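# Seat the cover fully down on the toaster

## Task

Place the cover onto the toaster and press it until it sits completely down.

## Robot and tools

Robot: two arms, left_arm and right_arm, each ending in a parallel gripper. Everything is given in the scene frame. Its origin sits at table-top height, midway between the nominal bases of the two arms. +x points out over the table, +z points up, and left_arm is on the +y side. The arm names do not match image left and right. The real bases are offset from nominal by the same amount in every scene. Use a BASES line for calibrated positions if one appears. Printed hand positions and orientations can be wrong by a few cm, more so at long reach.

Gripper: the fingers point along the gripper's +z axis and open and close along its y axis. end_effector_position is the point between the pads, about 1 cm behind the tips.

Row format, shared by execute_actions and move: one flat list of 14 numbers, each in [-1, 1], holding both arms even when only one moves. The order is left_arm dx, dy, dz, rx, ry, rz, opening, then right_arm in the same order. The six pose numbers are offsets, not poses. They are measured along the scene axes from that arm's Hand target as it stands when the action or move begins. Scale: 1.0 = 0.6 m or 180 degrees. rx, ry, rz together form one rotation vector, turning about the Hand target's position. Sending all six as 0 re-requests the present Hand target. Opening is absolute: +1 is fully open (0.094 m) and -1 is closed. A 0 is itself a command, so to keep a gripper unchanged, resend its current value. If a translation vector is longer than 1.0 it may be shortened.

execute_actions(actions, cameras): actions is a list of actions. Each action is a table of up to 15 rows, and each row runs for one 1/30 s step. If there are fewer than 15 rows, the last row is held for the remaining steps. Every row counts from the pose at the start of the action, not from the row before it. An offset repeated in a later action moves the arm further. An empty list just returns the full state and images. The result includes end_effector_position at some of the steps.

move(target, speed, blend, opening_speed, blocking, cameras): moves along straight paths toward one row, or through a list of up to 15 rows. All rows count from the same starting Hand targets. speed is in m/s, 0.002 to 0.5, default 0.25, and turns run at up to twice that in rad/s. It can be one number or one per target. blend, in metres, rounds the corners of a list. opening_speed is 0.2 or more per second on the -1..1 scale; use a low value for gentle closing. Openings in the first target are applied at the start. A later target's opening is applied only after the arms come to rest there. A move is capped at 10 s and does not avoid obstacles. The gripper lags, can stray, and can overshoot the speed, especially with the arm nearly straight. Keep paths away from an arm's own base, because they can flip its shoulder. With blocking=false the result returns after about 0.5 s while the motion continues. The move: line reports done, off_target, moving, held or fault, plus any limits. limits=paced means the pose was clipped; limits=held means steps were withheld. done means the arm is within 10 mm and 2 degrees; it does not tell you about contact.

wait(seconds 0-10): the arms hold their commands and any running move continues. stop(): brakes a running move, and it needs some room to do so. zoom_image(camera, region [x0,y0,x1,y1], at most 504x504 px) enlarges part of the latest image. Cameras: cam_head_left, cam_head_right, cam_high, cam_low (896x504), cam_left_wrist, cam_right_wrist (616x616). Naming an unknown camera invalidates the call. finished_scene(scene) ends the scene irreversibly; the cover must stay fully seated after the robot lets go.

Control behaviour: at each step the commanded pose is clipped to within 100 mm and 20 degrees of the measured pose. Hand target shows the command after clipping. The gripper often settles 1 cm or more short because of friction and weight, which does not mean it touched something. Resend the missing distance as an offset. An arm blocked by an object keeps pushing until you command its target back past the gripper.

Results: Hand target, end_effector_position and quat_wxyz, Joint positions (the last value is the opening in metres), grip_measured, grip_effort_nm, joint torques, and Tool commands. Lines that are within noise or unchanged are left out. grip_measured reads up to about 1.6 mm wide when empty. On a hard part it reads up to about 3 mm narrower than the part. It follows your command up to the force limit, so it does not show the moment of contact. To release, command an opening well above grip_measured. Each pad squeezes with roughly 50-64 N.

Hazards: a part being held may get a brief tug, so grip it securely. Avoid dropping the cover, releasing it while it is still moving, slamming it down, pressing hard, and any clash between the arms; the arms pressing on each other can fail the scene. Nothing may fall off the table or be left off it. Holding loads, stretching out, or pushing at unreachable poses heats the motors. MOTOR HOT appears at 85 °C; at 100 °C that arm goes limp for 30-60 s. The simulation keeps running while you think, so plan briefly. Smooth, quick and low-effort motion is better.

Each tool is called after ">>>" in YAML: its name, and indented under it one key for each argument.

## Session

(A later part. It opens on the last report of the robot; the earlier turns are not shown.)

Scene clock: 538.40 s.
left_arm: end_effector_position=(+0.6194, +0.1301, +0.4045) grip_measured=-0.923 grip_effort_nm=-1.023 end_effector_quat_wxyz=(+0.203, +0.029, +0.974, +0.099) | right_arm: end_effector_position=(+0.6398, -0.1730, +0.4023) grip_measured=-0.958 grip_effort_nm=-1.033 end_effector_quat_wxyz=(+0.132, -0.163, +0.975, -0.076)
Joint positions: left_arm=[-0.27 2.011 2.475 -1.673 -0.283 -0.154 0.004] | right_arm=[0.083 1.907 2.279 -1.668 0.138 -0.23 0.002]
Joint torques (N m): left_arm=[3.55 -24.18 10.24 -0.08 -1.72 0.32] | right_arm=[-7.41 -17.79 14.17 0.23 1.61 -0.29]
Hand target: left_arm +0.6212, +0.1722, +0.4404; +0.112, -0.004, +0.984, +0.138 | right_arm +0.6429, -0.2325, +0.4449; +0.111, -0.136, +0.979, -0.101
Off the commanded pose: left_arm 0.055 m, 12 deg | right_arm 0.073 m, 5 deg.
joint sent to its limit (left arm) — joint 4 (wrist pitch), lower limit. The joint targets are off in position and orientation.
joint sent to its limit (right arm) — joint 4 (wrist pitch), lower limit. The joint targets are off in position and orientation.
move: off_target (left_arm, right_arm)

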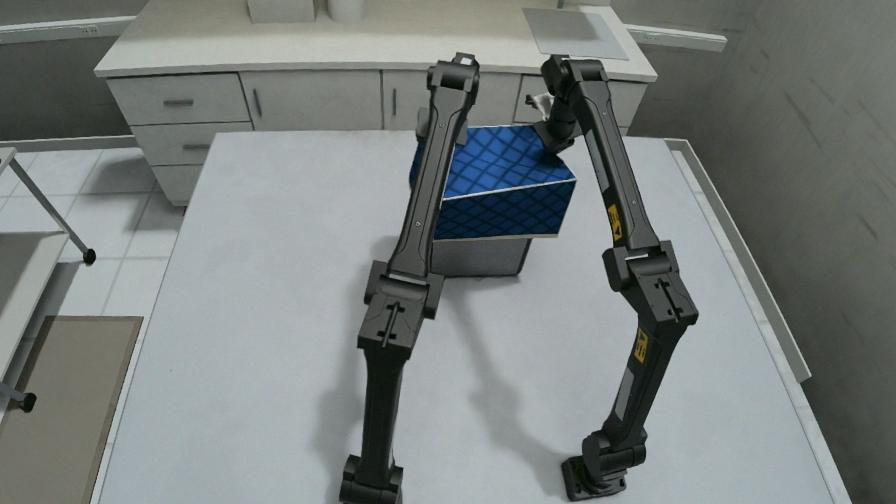

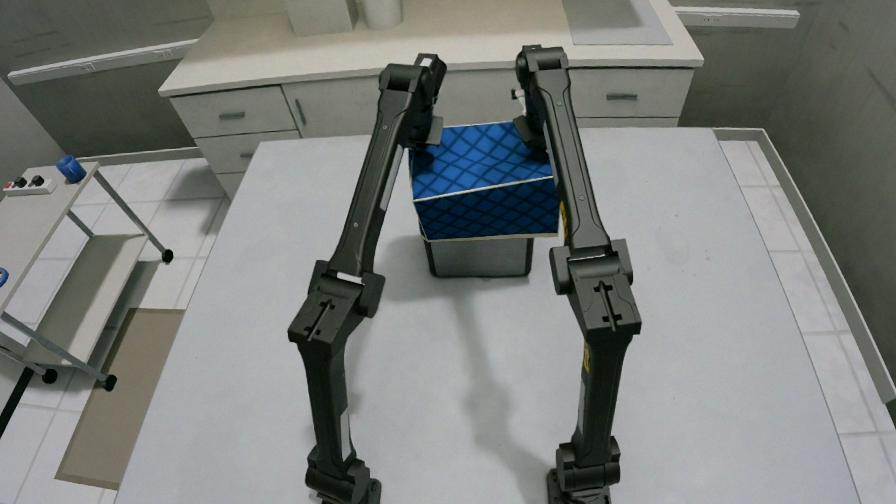

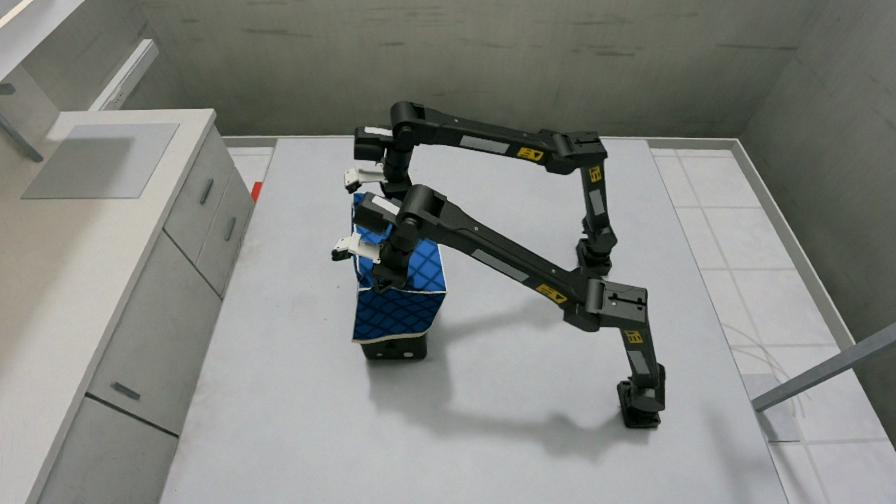

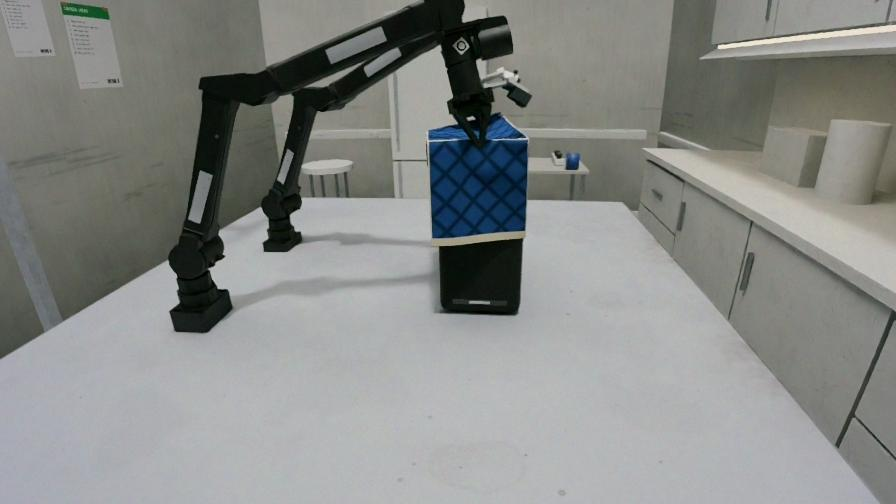

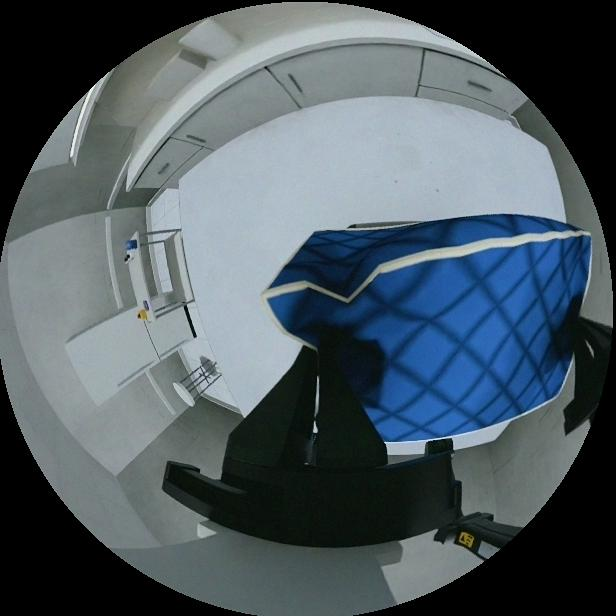

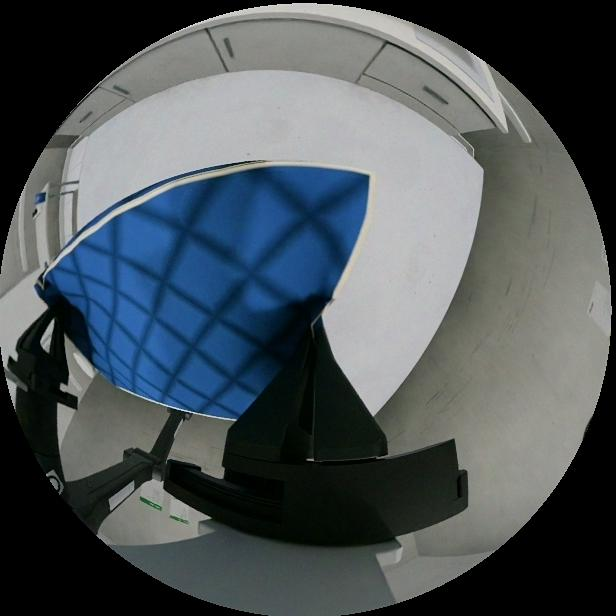

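>>> move:
  target:
    - [0,0,-0.02,0,0,0,-1,0.03,0,-0.02,0,0,0,-1]
    - [0,0,-0.09,0,0,0,-1,0.03,0,-0.08,0,0,0,-1]
  speed: 0.1

>>> zoom_image:
  camera: "cam_low"
  region: [410, 80, 570, 260]

>>> zoom_image:
  camera: "cam_high"
  region: [320, 140, 480, 380]

>>> zoom_image:
  camera: "cam_head_left"
  region: [380, 80, 600, 300]

Scene clock: 547.27 s.
left_arm: end_effector_position=(+0.6169, +0.1312, +0.3867) grip_measured=-0.923 grip_effort_nm=-1.023 end_effector_quat_wxyz=(+0.184, +0.018, +0.977, +0.102) | right_arm: end_effector_position=(+0.6513, -0.1720, +0.4005) grip_measured=-0.958 grip_effort_nm=-1.028 end_effector_quat_wxyz=(+0.137, -0.164, +0.974, -0.075)
Joint positions: left_arm=[-0.27 2.011 2.433 -1.673 -0.285 -0.181 0.004] | right_arm=[0.082 1.941 2.324 -1.671 0.135 -0.234 0.002]
Joint torques (N m): left_arm=[3.72 -22.18 6.93 -0.09 -1.46 0.29] | right_arm=[-7.47 -15.27 10.33 0.34 1.65 -0.19]
Hand target: left_arm +0.6212, +0.1722, +0.3864; +0.112, -0.005, +0.984, +0.138 | right_arm +0.6610, -0.2324, +0.3969; +0.111, -0.136, +0.979, -0.100
Off the commanded pose: left_arm 0.041 m, 10 deg | right_arm 0.061 m, 5 deg.
joint sent to its limit (left arm) — joint 4 (wrist pitch), lower limit. The joint targets are off in orientation, not in position.
joint sent to its limit (right arm) — joint 4 (wrist pitch), lower limit. The joint targets are off in position, not in orientation.
move: off_target (left_arm, right_arm)

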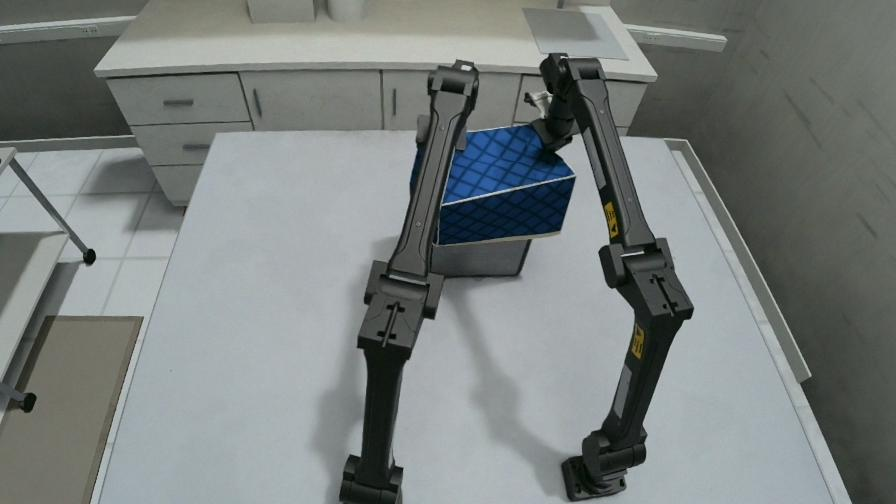

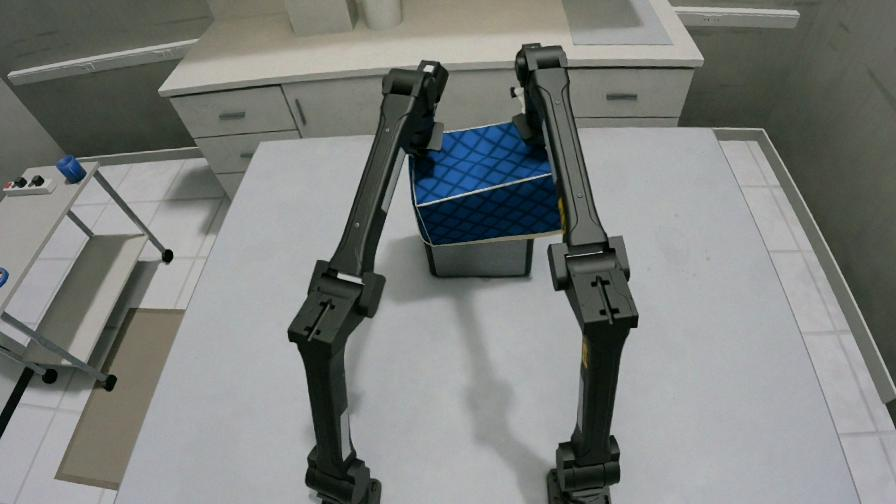

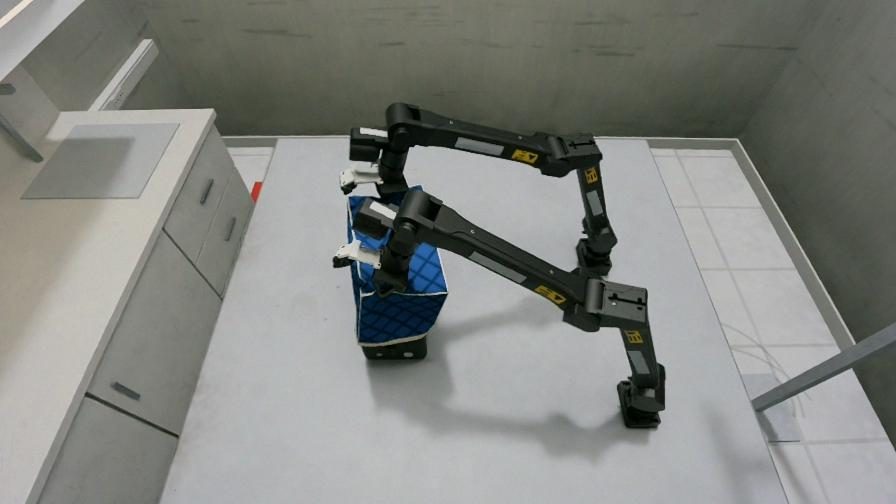

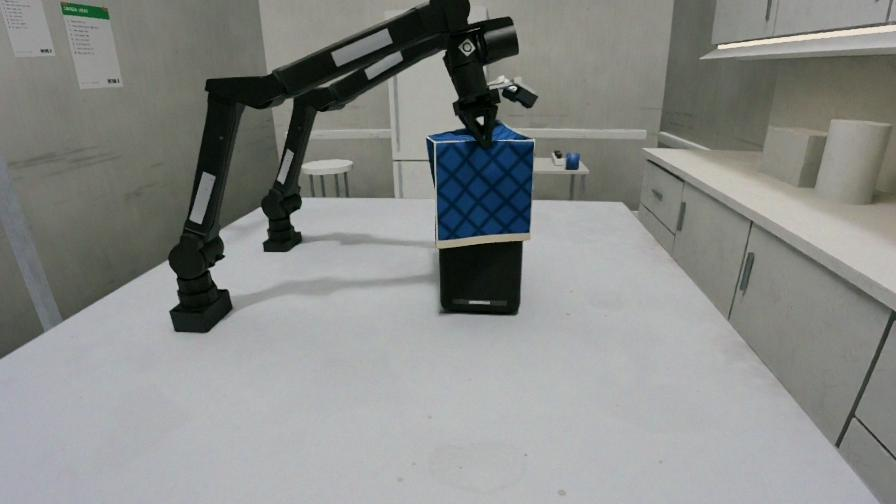

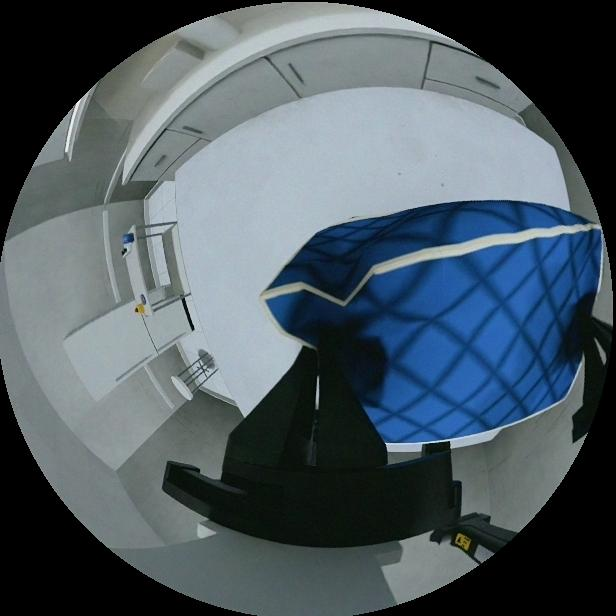

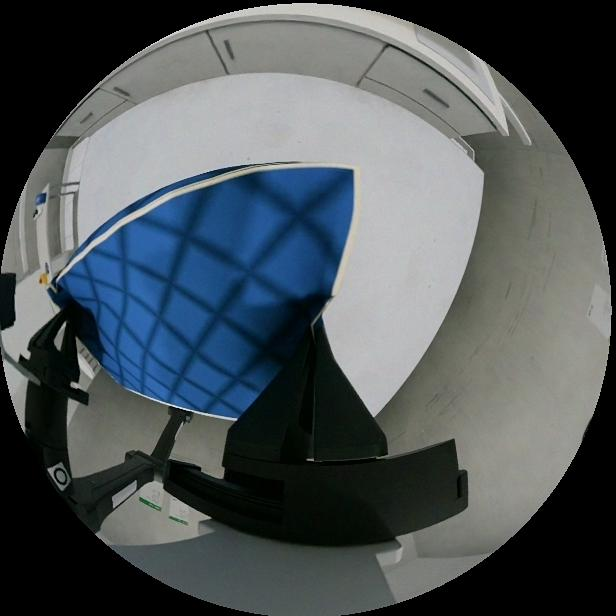

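Scaled by 2.800.

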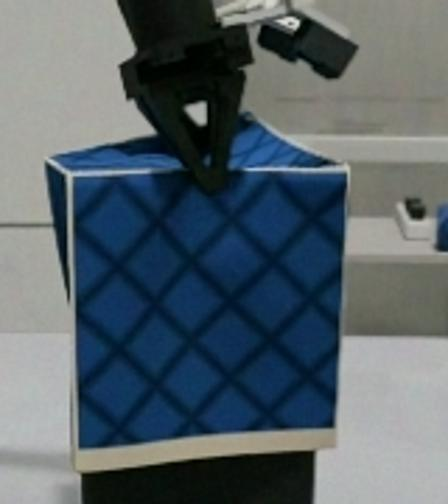

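Scaled by 2.100.

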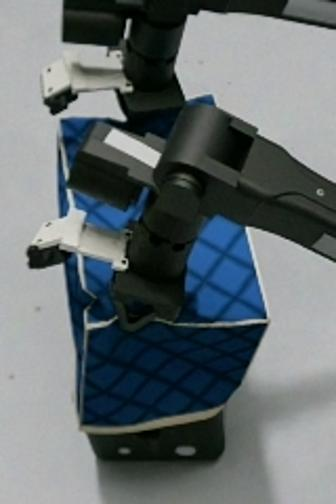

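Scaled by 2.291.

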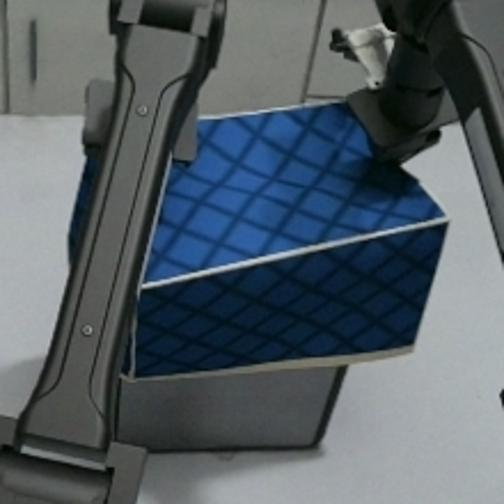

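>>> move:
  target: [0.02,0.04,0,0,0,0,-1,0,0.02,-0.005,0,0,0,-1]
  speed: 0.1

>>> zoom_image:
  camera: "cam_low"
  region: [410, 80, 570, 260]

>>> zoom_image:
  camera: "cam_high"
  region: [320, 140, 480, 380]

>>> zoom_image:
  camera: "cam_head_right"
  region: [380, 80, 600, 300]

Scene clock: 553.57 s.
left_arm: end_effector_position=(+0.6171, +0.1315, +0.3859) grip_measured=-0.923 grip_effort_nm=-1.028 end_effector_quat_wxyz=(+0.182, +0.025, +0.978, +0.099) | right_arm: end_effector_position=(+0.6512, -0.1721, +0.4004) grip_measured=-0.958 grip_effort_nm=-1.043 end_effector_quat_wxyz=(+0.136, -0.164, +0.974, -0.075)
Joint positions: left_arm=[-0.266 2.012 2.433 -1.673 -0.275 -0.167 0.004] | right_arm=[0.082 1.941 2.324 -1.671 0.135 -0.234 0.002]
Joint torques (N m): left_arm=[6.48 -20.72 8.94 -0.03 -1.48 0.48] | right_arm=[-6.07 -14.97 10.26 0.32 1.84 0]
Hand target: left_arm +0.6331, +0.1961, +0.3865; +0.112, -0.004, +0.984, +0.138 | right_arm +0.6609, -0.2204, +0.3939; +0.111, -0.136, +0.979, -0.100
Off the commanded pose: left_arm 0.067 m, 10 deg | right_arm 0.050 m, 5 deg.
joint sent to its limit (left arm) — joint 4 (wrist pitch), lower limit. The joint targets are off in position and orientation.
joint sent to its limit (right arm) — joint 4 (wrist pitch), lower limit. The joint targets still meet the commanded pose.
move: off_target (left_arm, right_arm)

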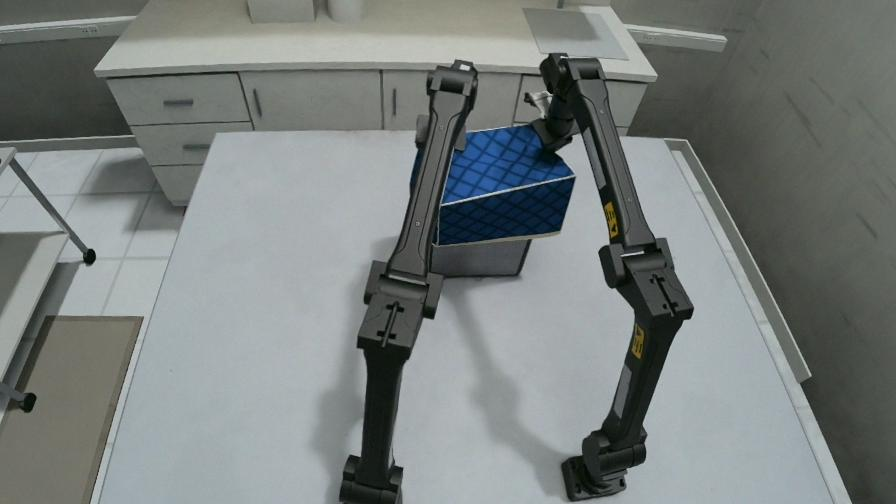

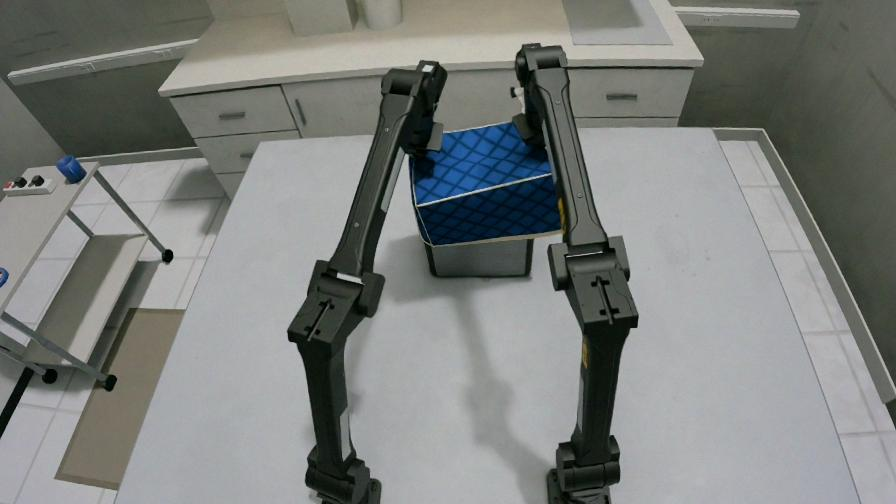

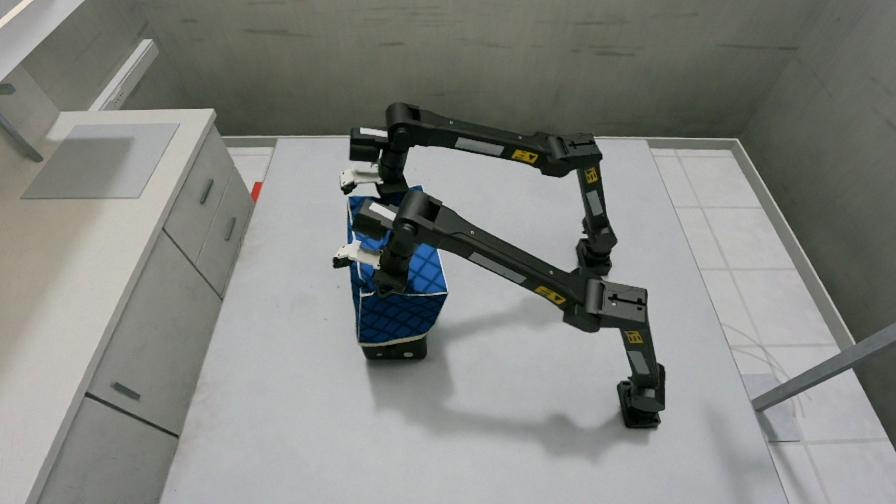

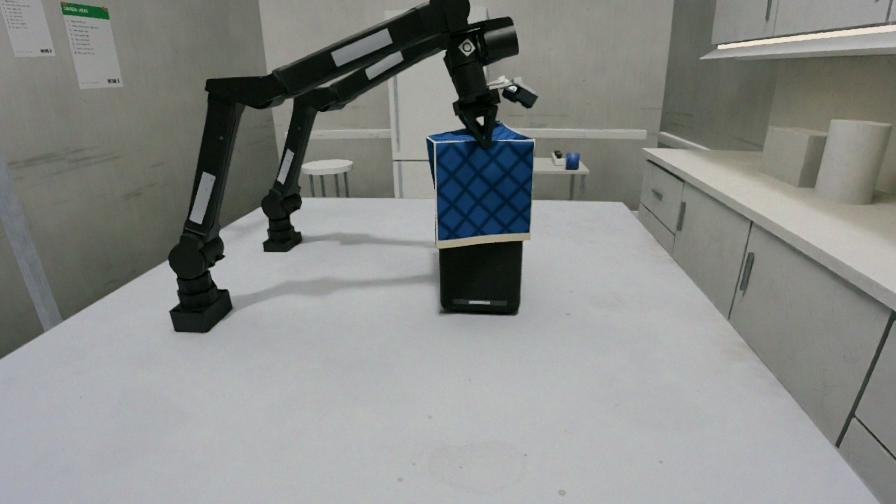

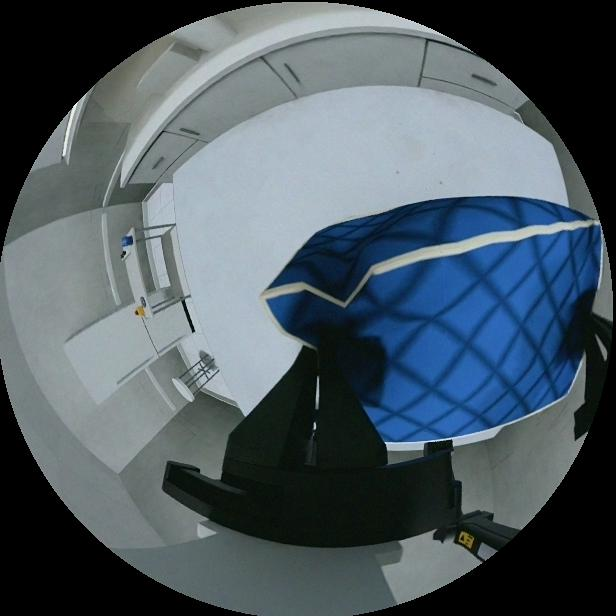

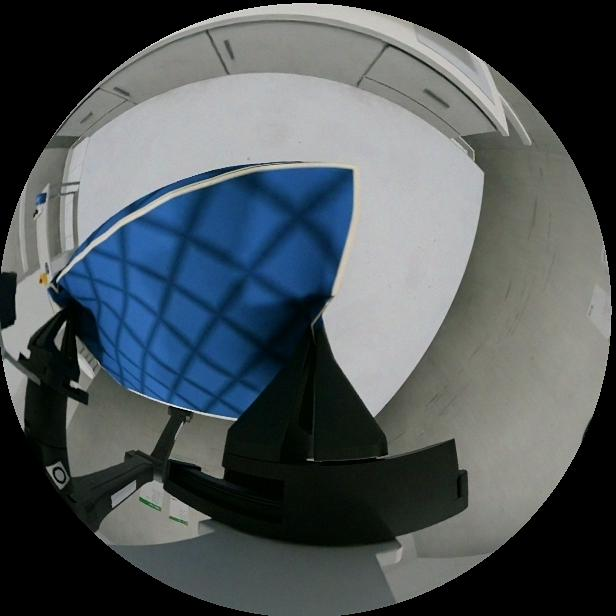

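Scaled by 2.800.

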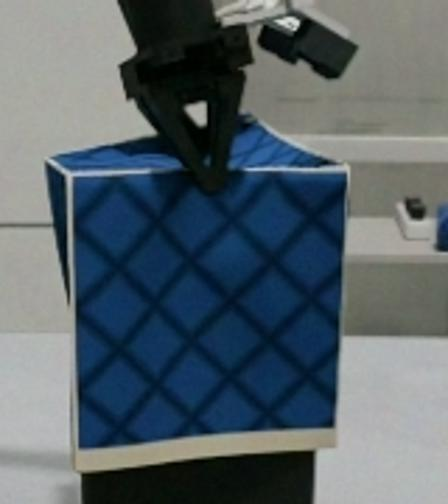

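Scaled by 2.100.

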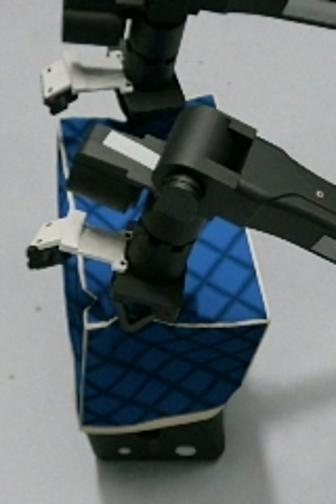

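Scaled by 2.291.

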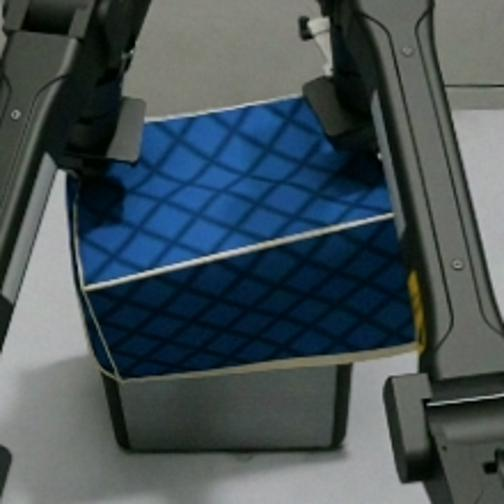

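>>> move:
  target: [0,0,-0.065,0,0,0,-1,0,0,-0.09,0,0,0,-1]
  speed: 0.1

>>> zoom_image:
  camera: "cam_low"
  region: [410, 100, 570, 330]

>>> zoom_image:
  camera: "cam_high"
  region: [320, 140, 480, 380]

>>> zoom_image:
  camera: "cam_head_right"
  region: [380, 80, 600, 300]

Scene clock: 559.17 s.
left_arm: end_effector_position=(+0.6231, +0.1308, +0.3464) grip_measured=-0.923 grip_effort_nm=-1.028 end_effector_quat_wxyz=(+0.147, +0.030, +0.983, +0.106) | right_arm: end_effector_position=(+0.6583, -0.1714, +0.3389) grip_measured=-0.958 grip_effort_nm=-1.033 end_effector_quat_wxyz=(+0.113, -0.166, +0.977, -0.074)
Joint positions: left_arm=[-0.265 2.052 2.4 -1.673 -0.272 -0.166 0.004] | right_arm=[0.082 1.941 2.163 -1.558 0.136 -0.234 0.002]
Joint torques (N m): left_arm=[6.48 -23.12 7.53 -0.2 -1.62 0.3] | right_arm=[-5.89 -17.2 8.17 0.75 1.87 0.07]
Hand target: left_arm +0.6331, +0.1962, +0.3476; +0.112, -0.004, +0.984, +0.138 | right_arm +0.6609, -0.2204, +0.3400; +0.111, -0.136, +0.979, -0.101
Off the commanded pose: left_arm 0.066 m, 7 deg | right_arm 0.049 m, 5 deg.
joint sent to its limit (left arm) — joint 4 (wrist pitch), lower limit. The joint targets are off in position and orientation.
move: off_target (left_arm, right_arm)

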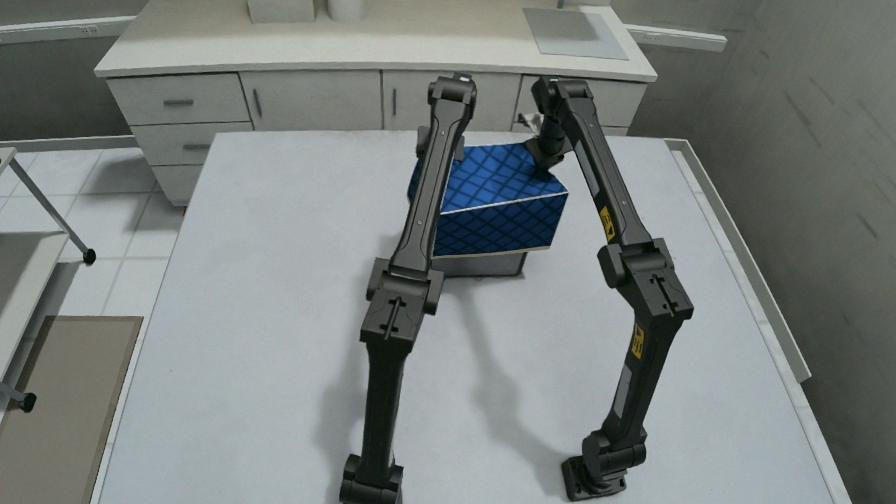

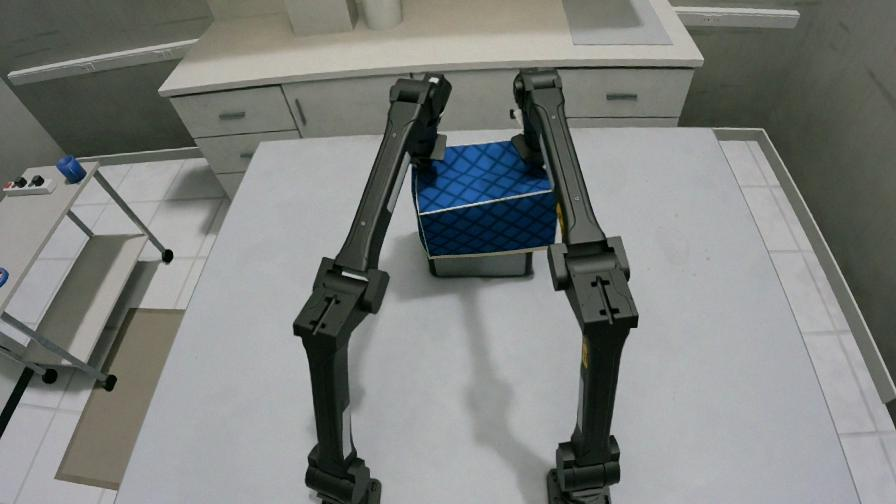

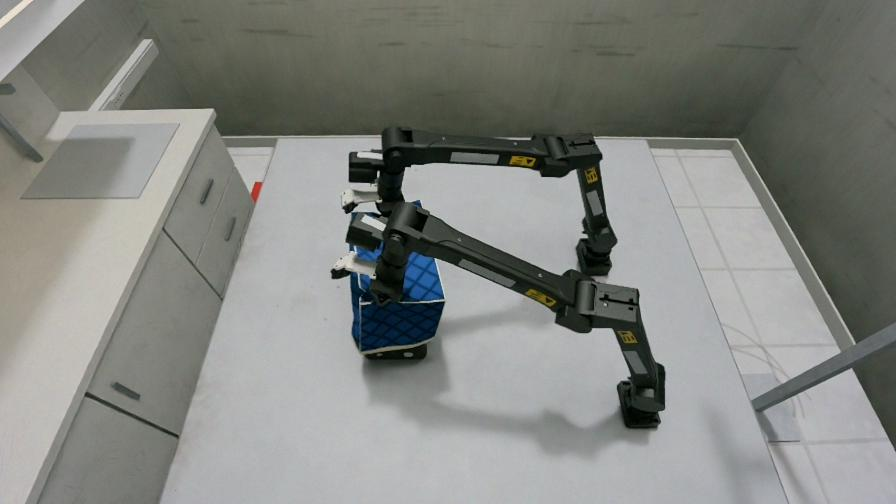

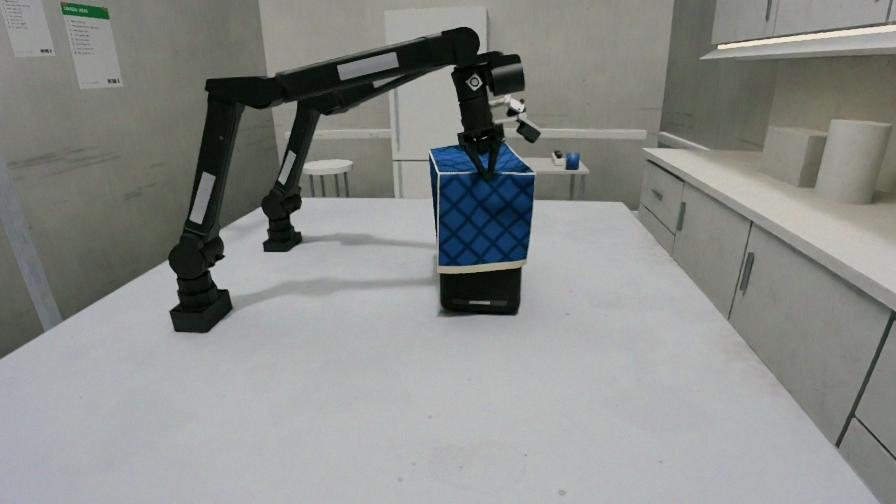

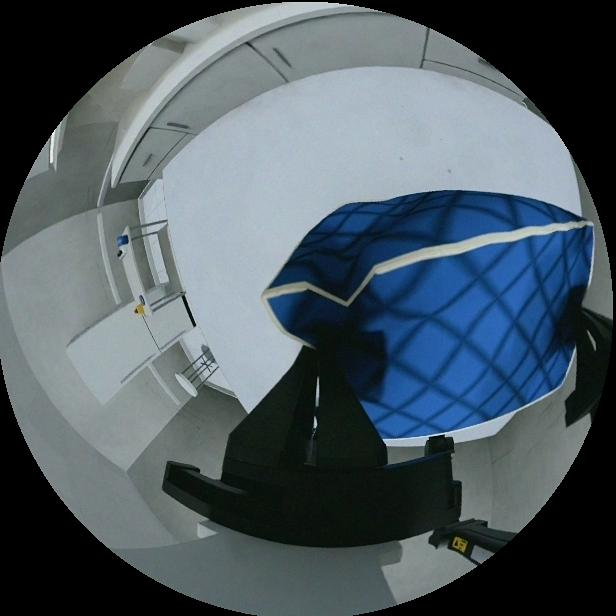

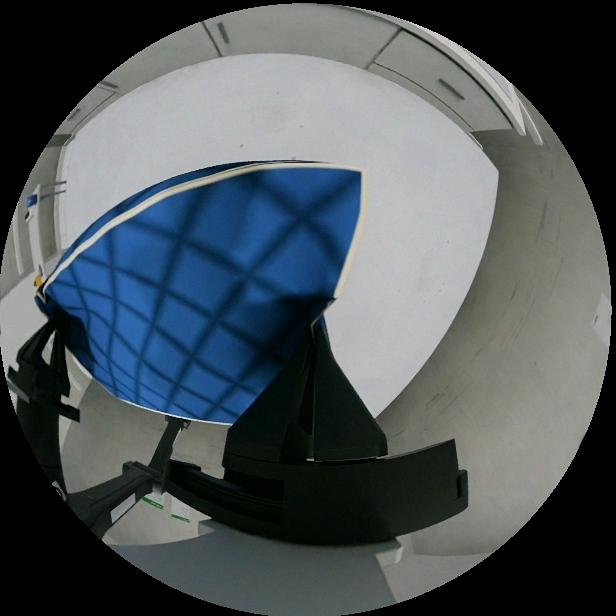

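Scaled by 2.191.

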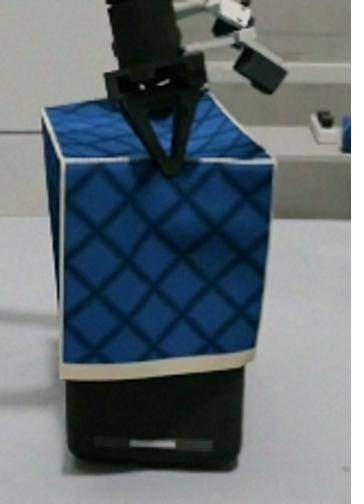

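Scaled by 2.100.

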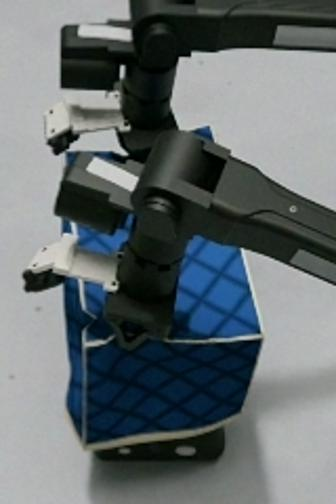

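Scaled by 2.291.

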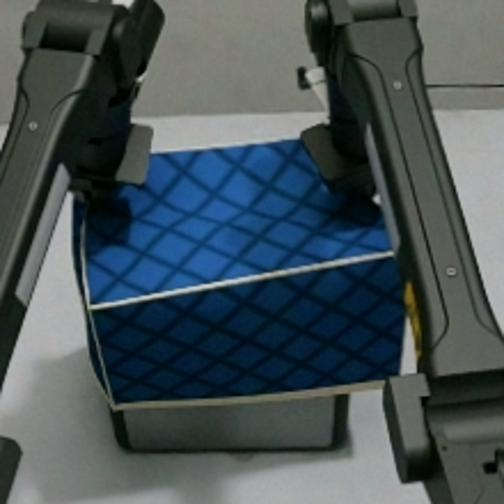

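Excellent, seated outside at all corners. Continue down, slackening y.

>>> move:
  target:
    - [0,-0.04,-0.05,0,0,0,-1,0,0.03,-0.045,0,0,0,-1]
    - [0,-0.06,-0.12,0,0,0,-1,0,0.04,-0.11,0,0,0,-1]
  speed: 0.1

>>> zoom_image:
  camera: "cam_low"
  region: [410, 100, 570, 330]

>>> zoom_image:
  camera: "cam_high"
  region: [320, 140, 480, 380]

>>> zoom_image:
  camera: "cam_head_right"
  region: [380, 80, 600, 300]

Scene clock: 564.87 s.
left_arm: end_effector_position=(+0.6302, +0.1330, +0.2742) grip_measured=-0.923 grip_effort_nm=-1.033 end_effector_quat_wxyz=(+0.116, +0.005, +0.986, +0.123) | right_arm: end_effector_position=(+0.6632, -0.1667, +0.2648) grip_measured=-0.958 grip_effort_nm=-1.028 end_effector_quat_wxyz=(+0.107, -0.155, +0.979, -0.081)
Joint positions: left_arm=[-0.265 2.078 2.255 -1.58 -0.296 -0.225 0.004] | right_arm=[0.093 1.939 1.965 -1.376 0.156 -0.202 0.002]
Joint torques (N m): left_arm=[2.26 -24 7.27 0.05 -1.15 0.2] | right_arm=[-3.84 -18.14 8.23 0.62 1.47 0.13]
Hand target: left_arm +0.6331, +0.1602, +0.2755; +0.112, -0.004, +0.984, +0.138 | right_arm +0.6609, -0.1965, +0.2739; +0.111, -0.136, +0.979, -0.101
Off the commanded pose: left_arm 0.027 m, 2 deg | right_arm 0.031 m, 3 deg.
move: off_target (left_arm, right_arm)

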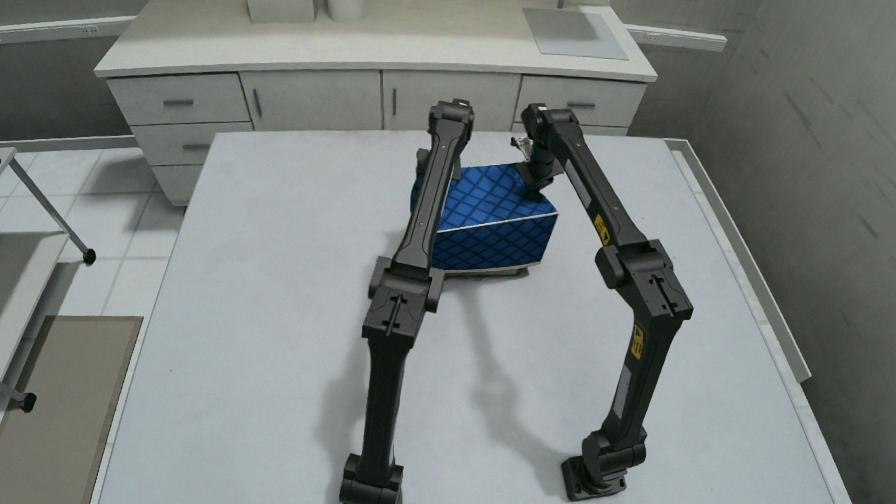

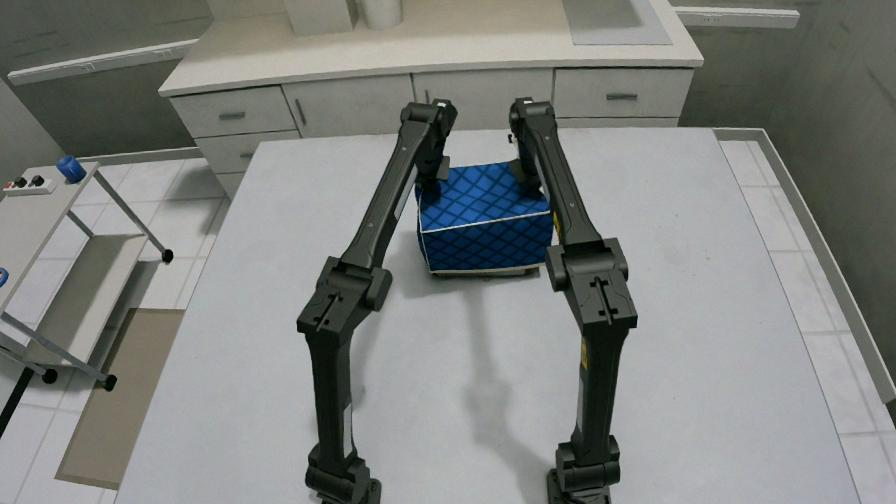

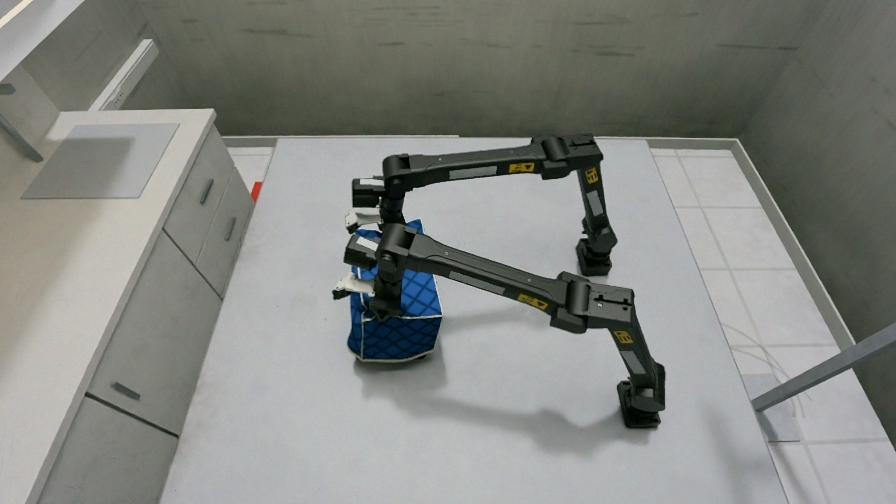

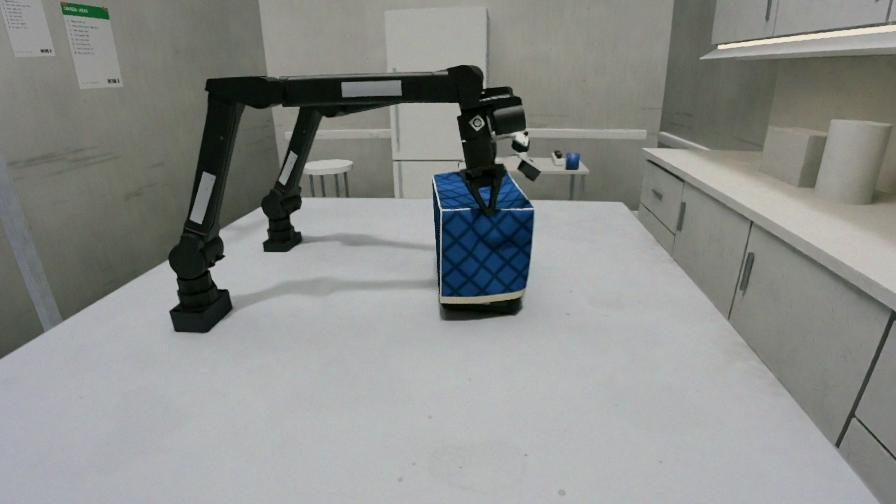

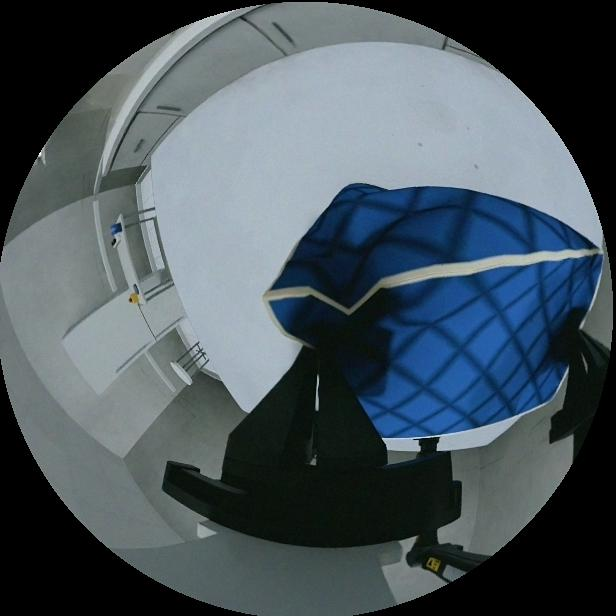

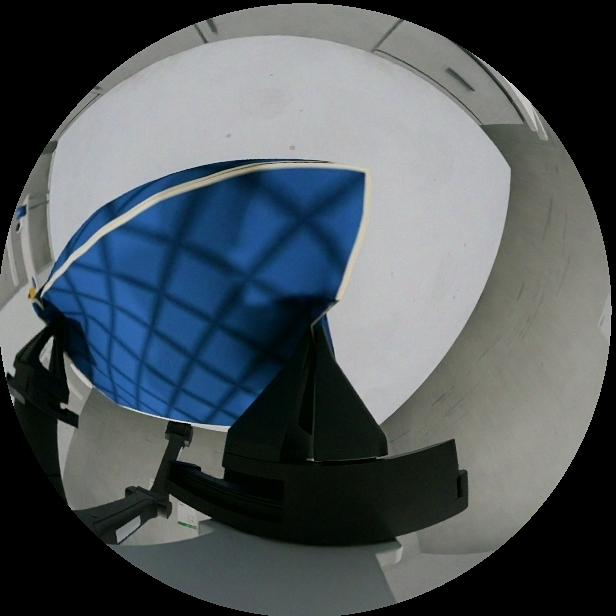

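Scaled by 2.191.

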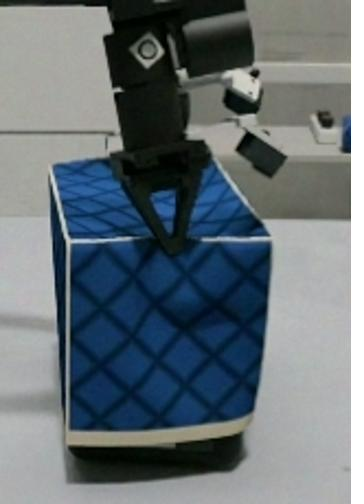

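Scaled by 2.100.

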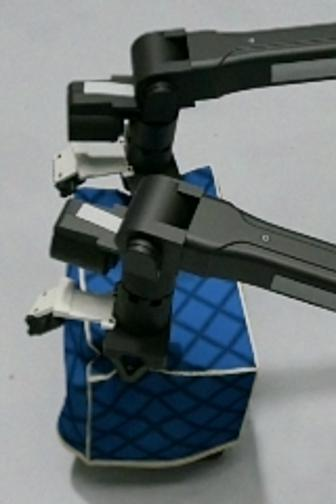

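Scaled by 2.291.

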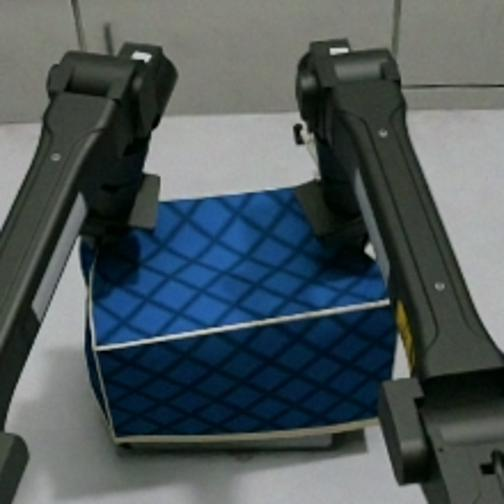

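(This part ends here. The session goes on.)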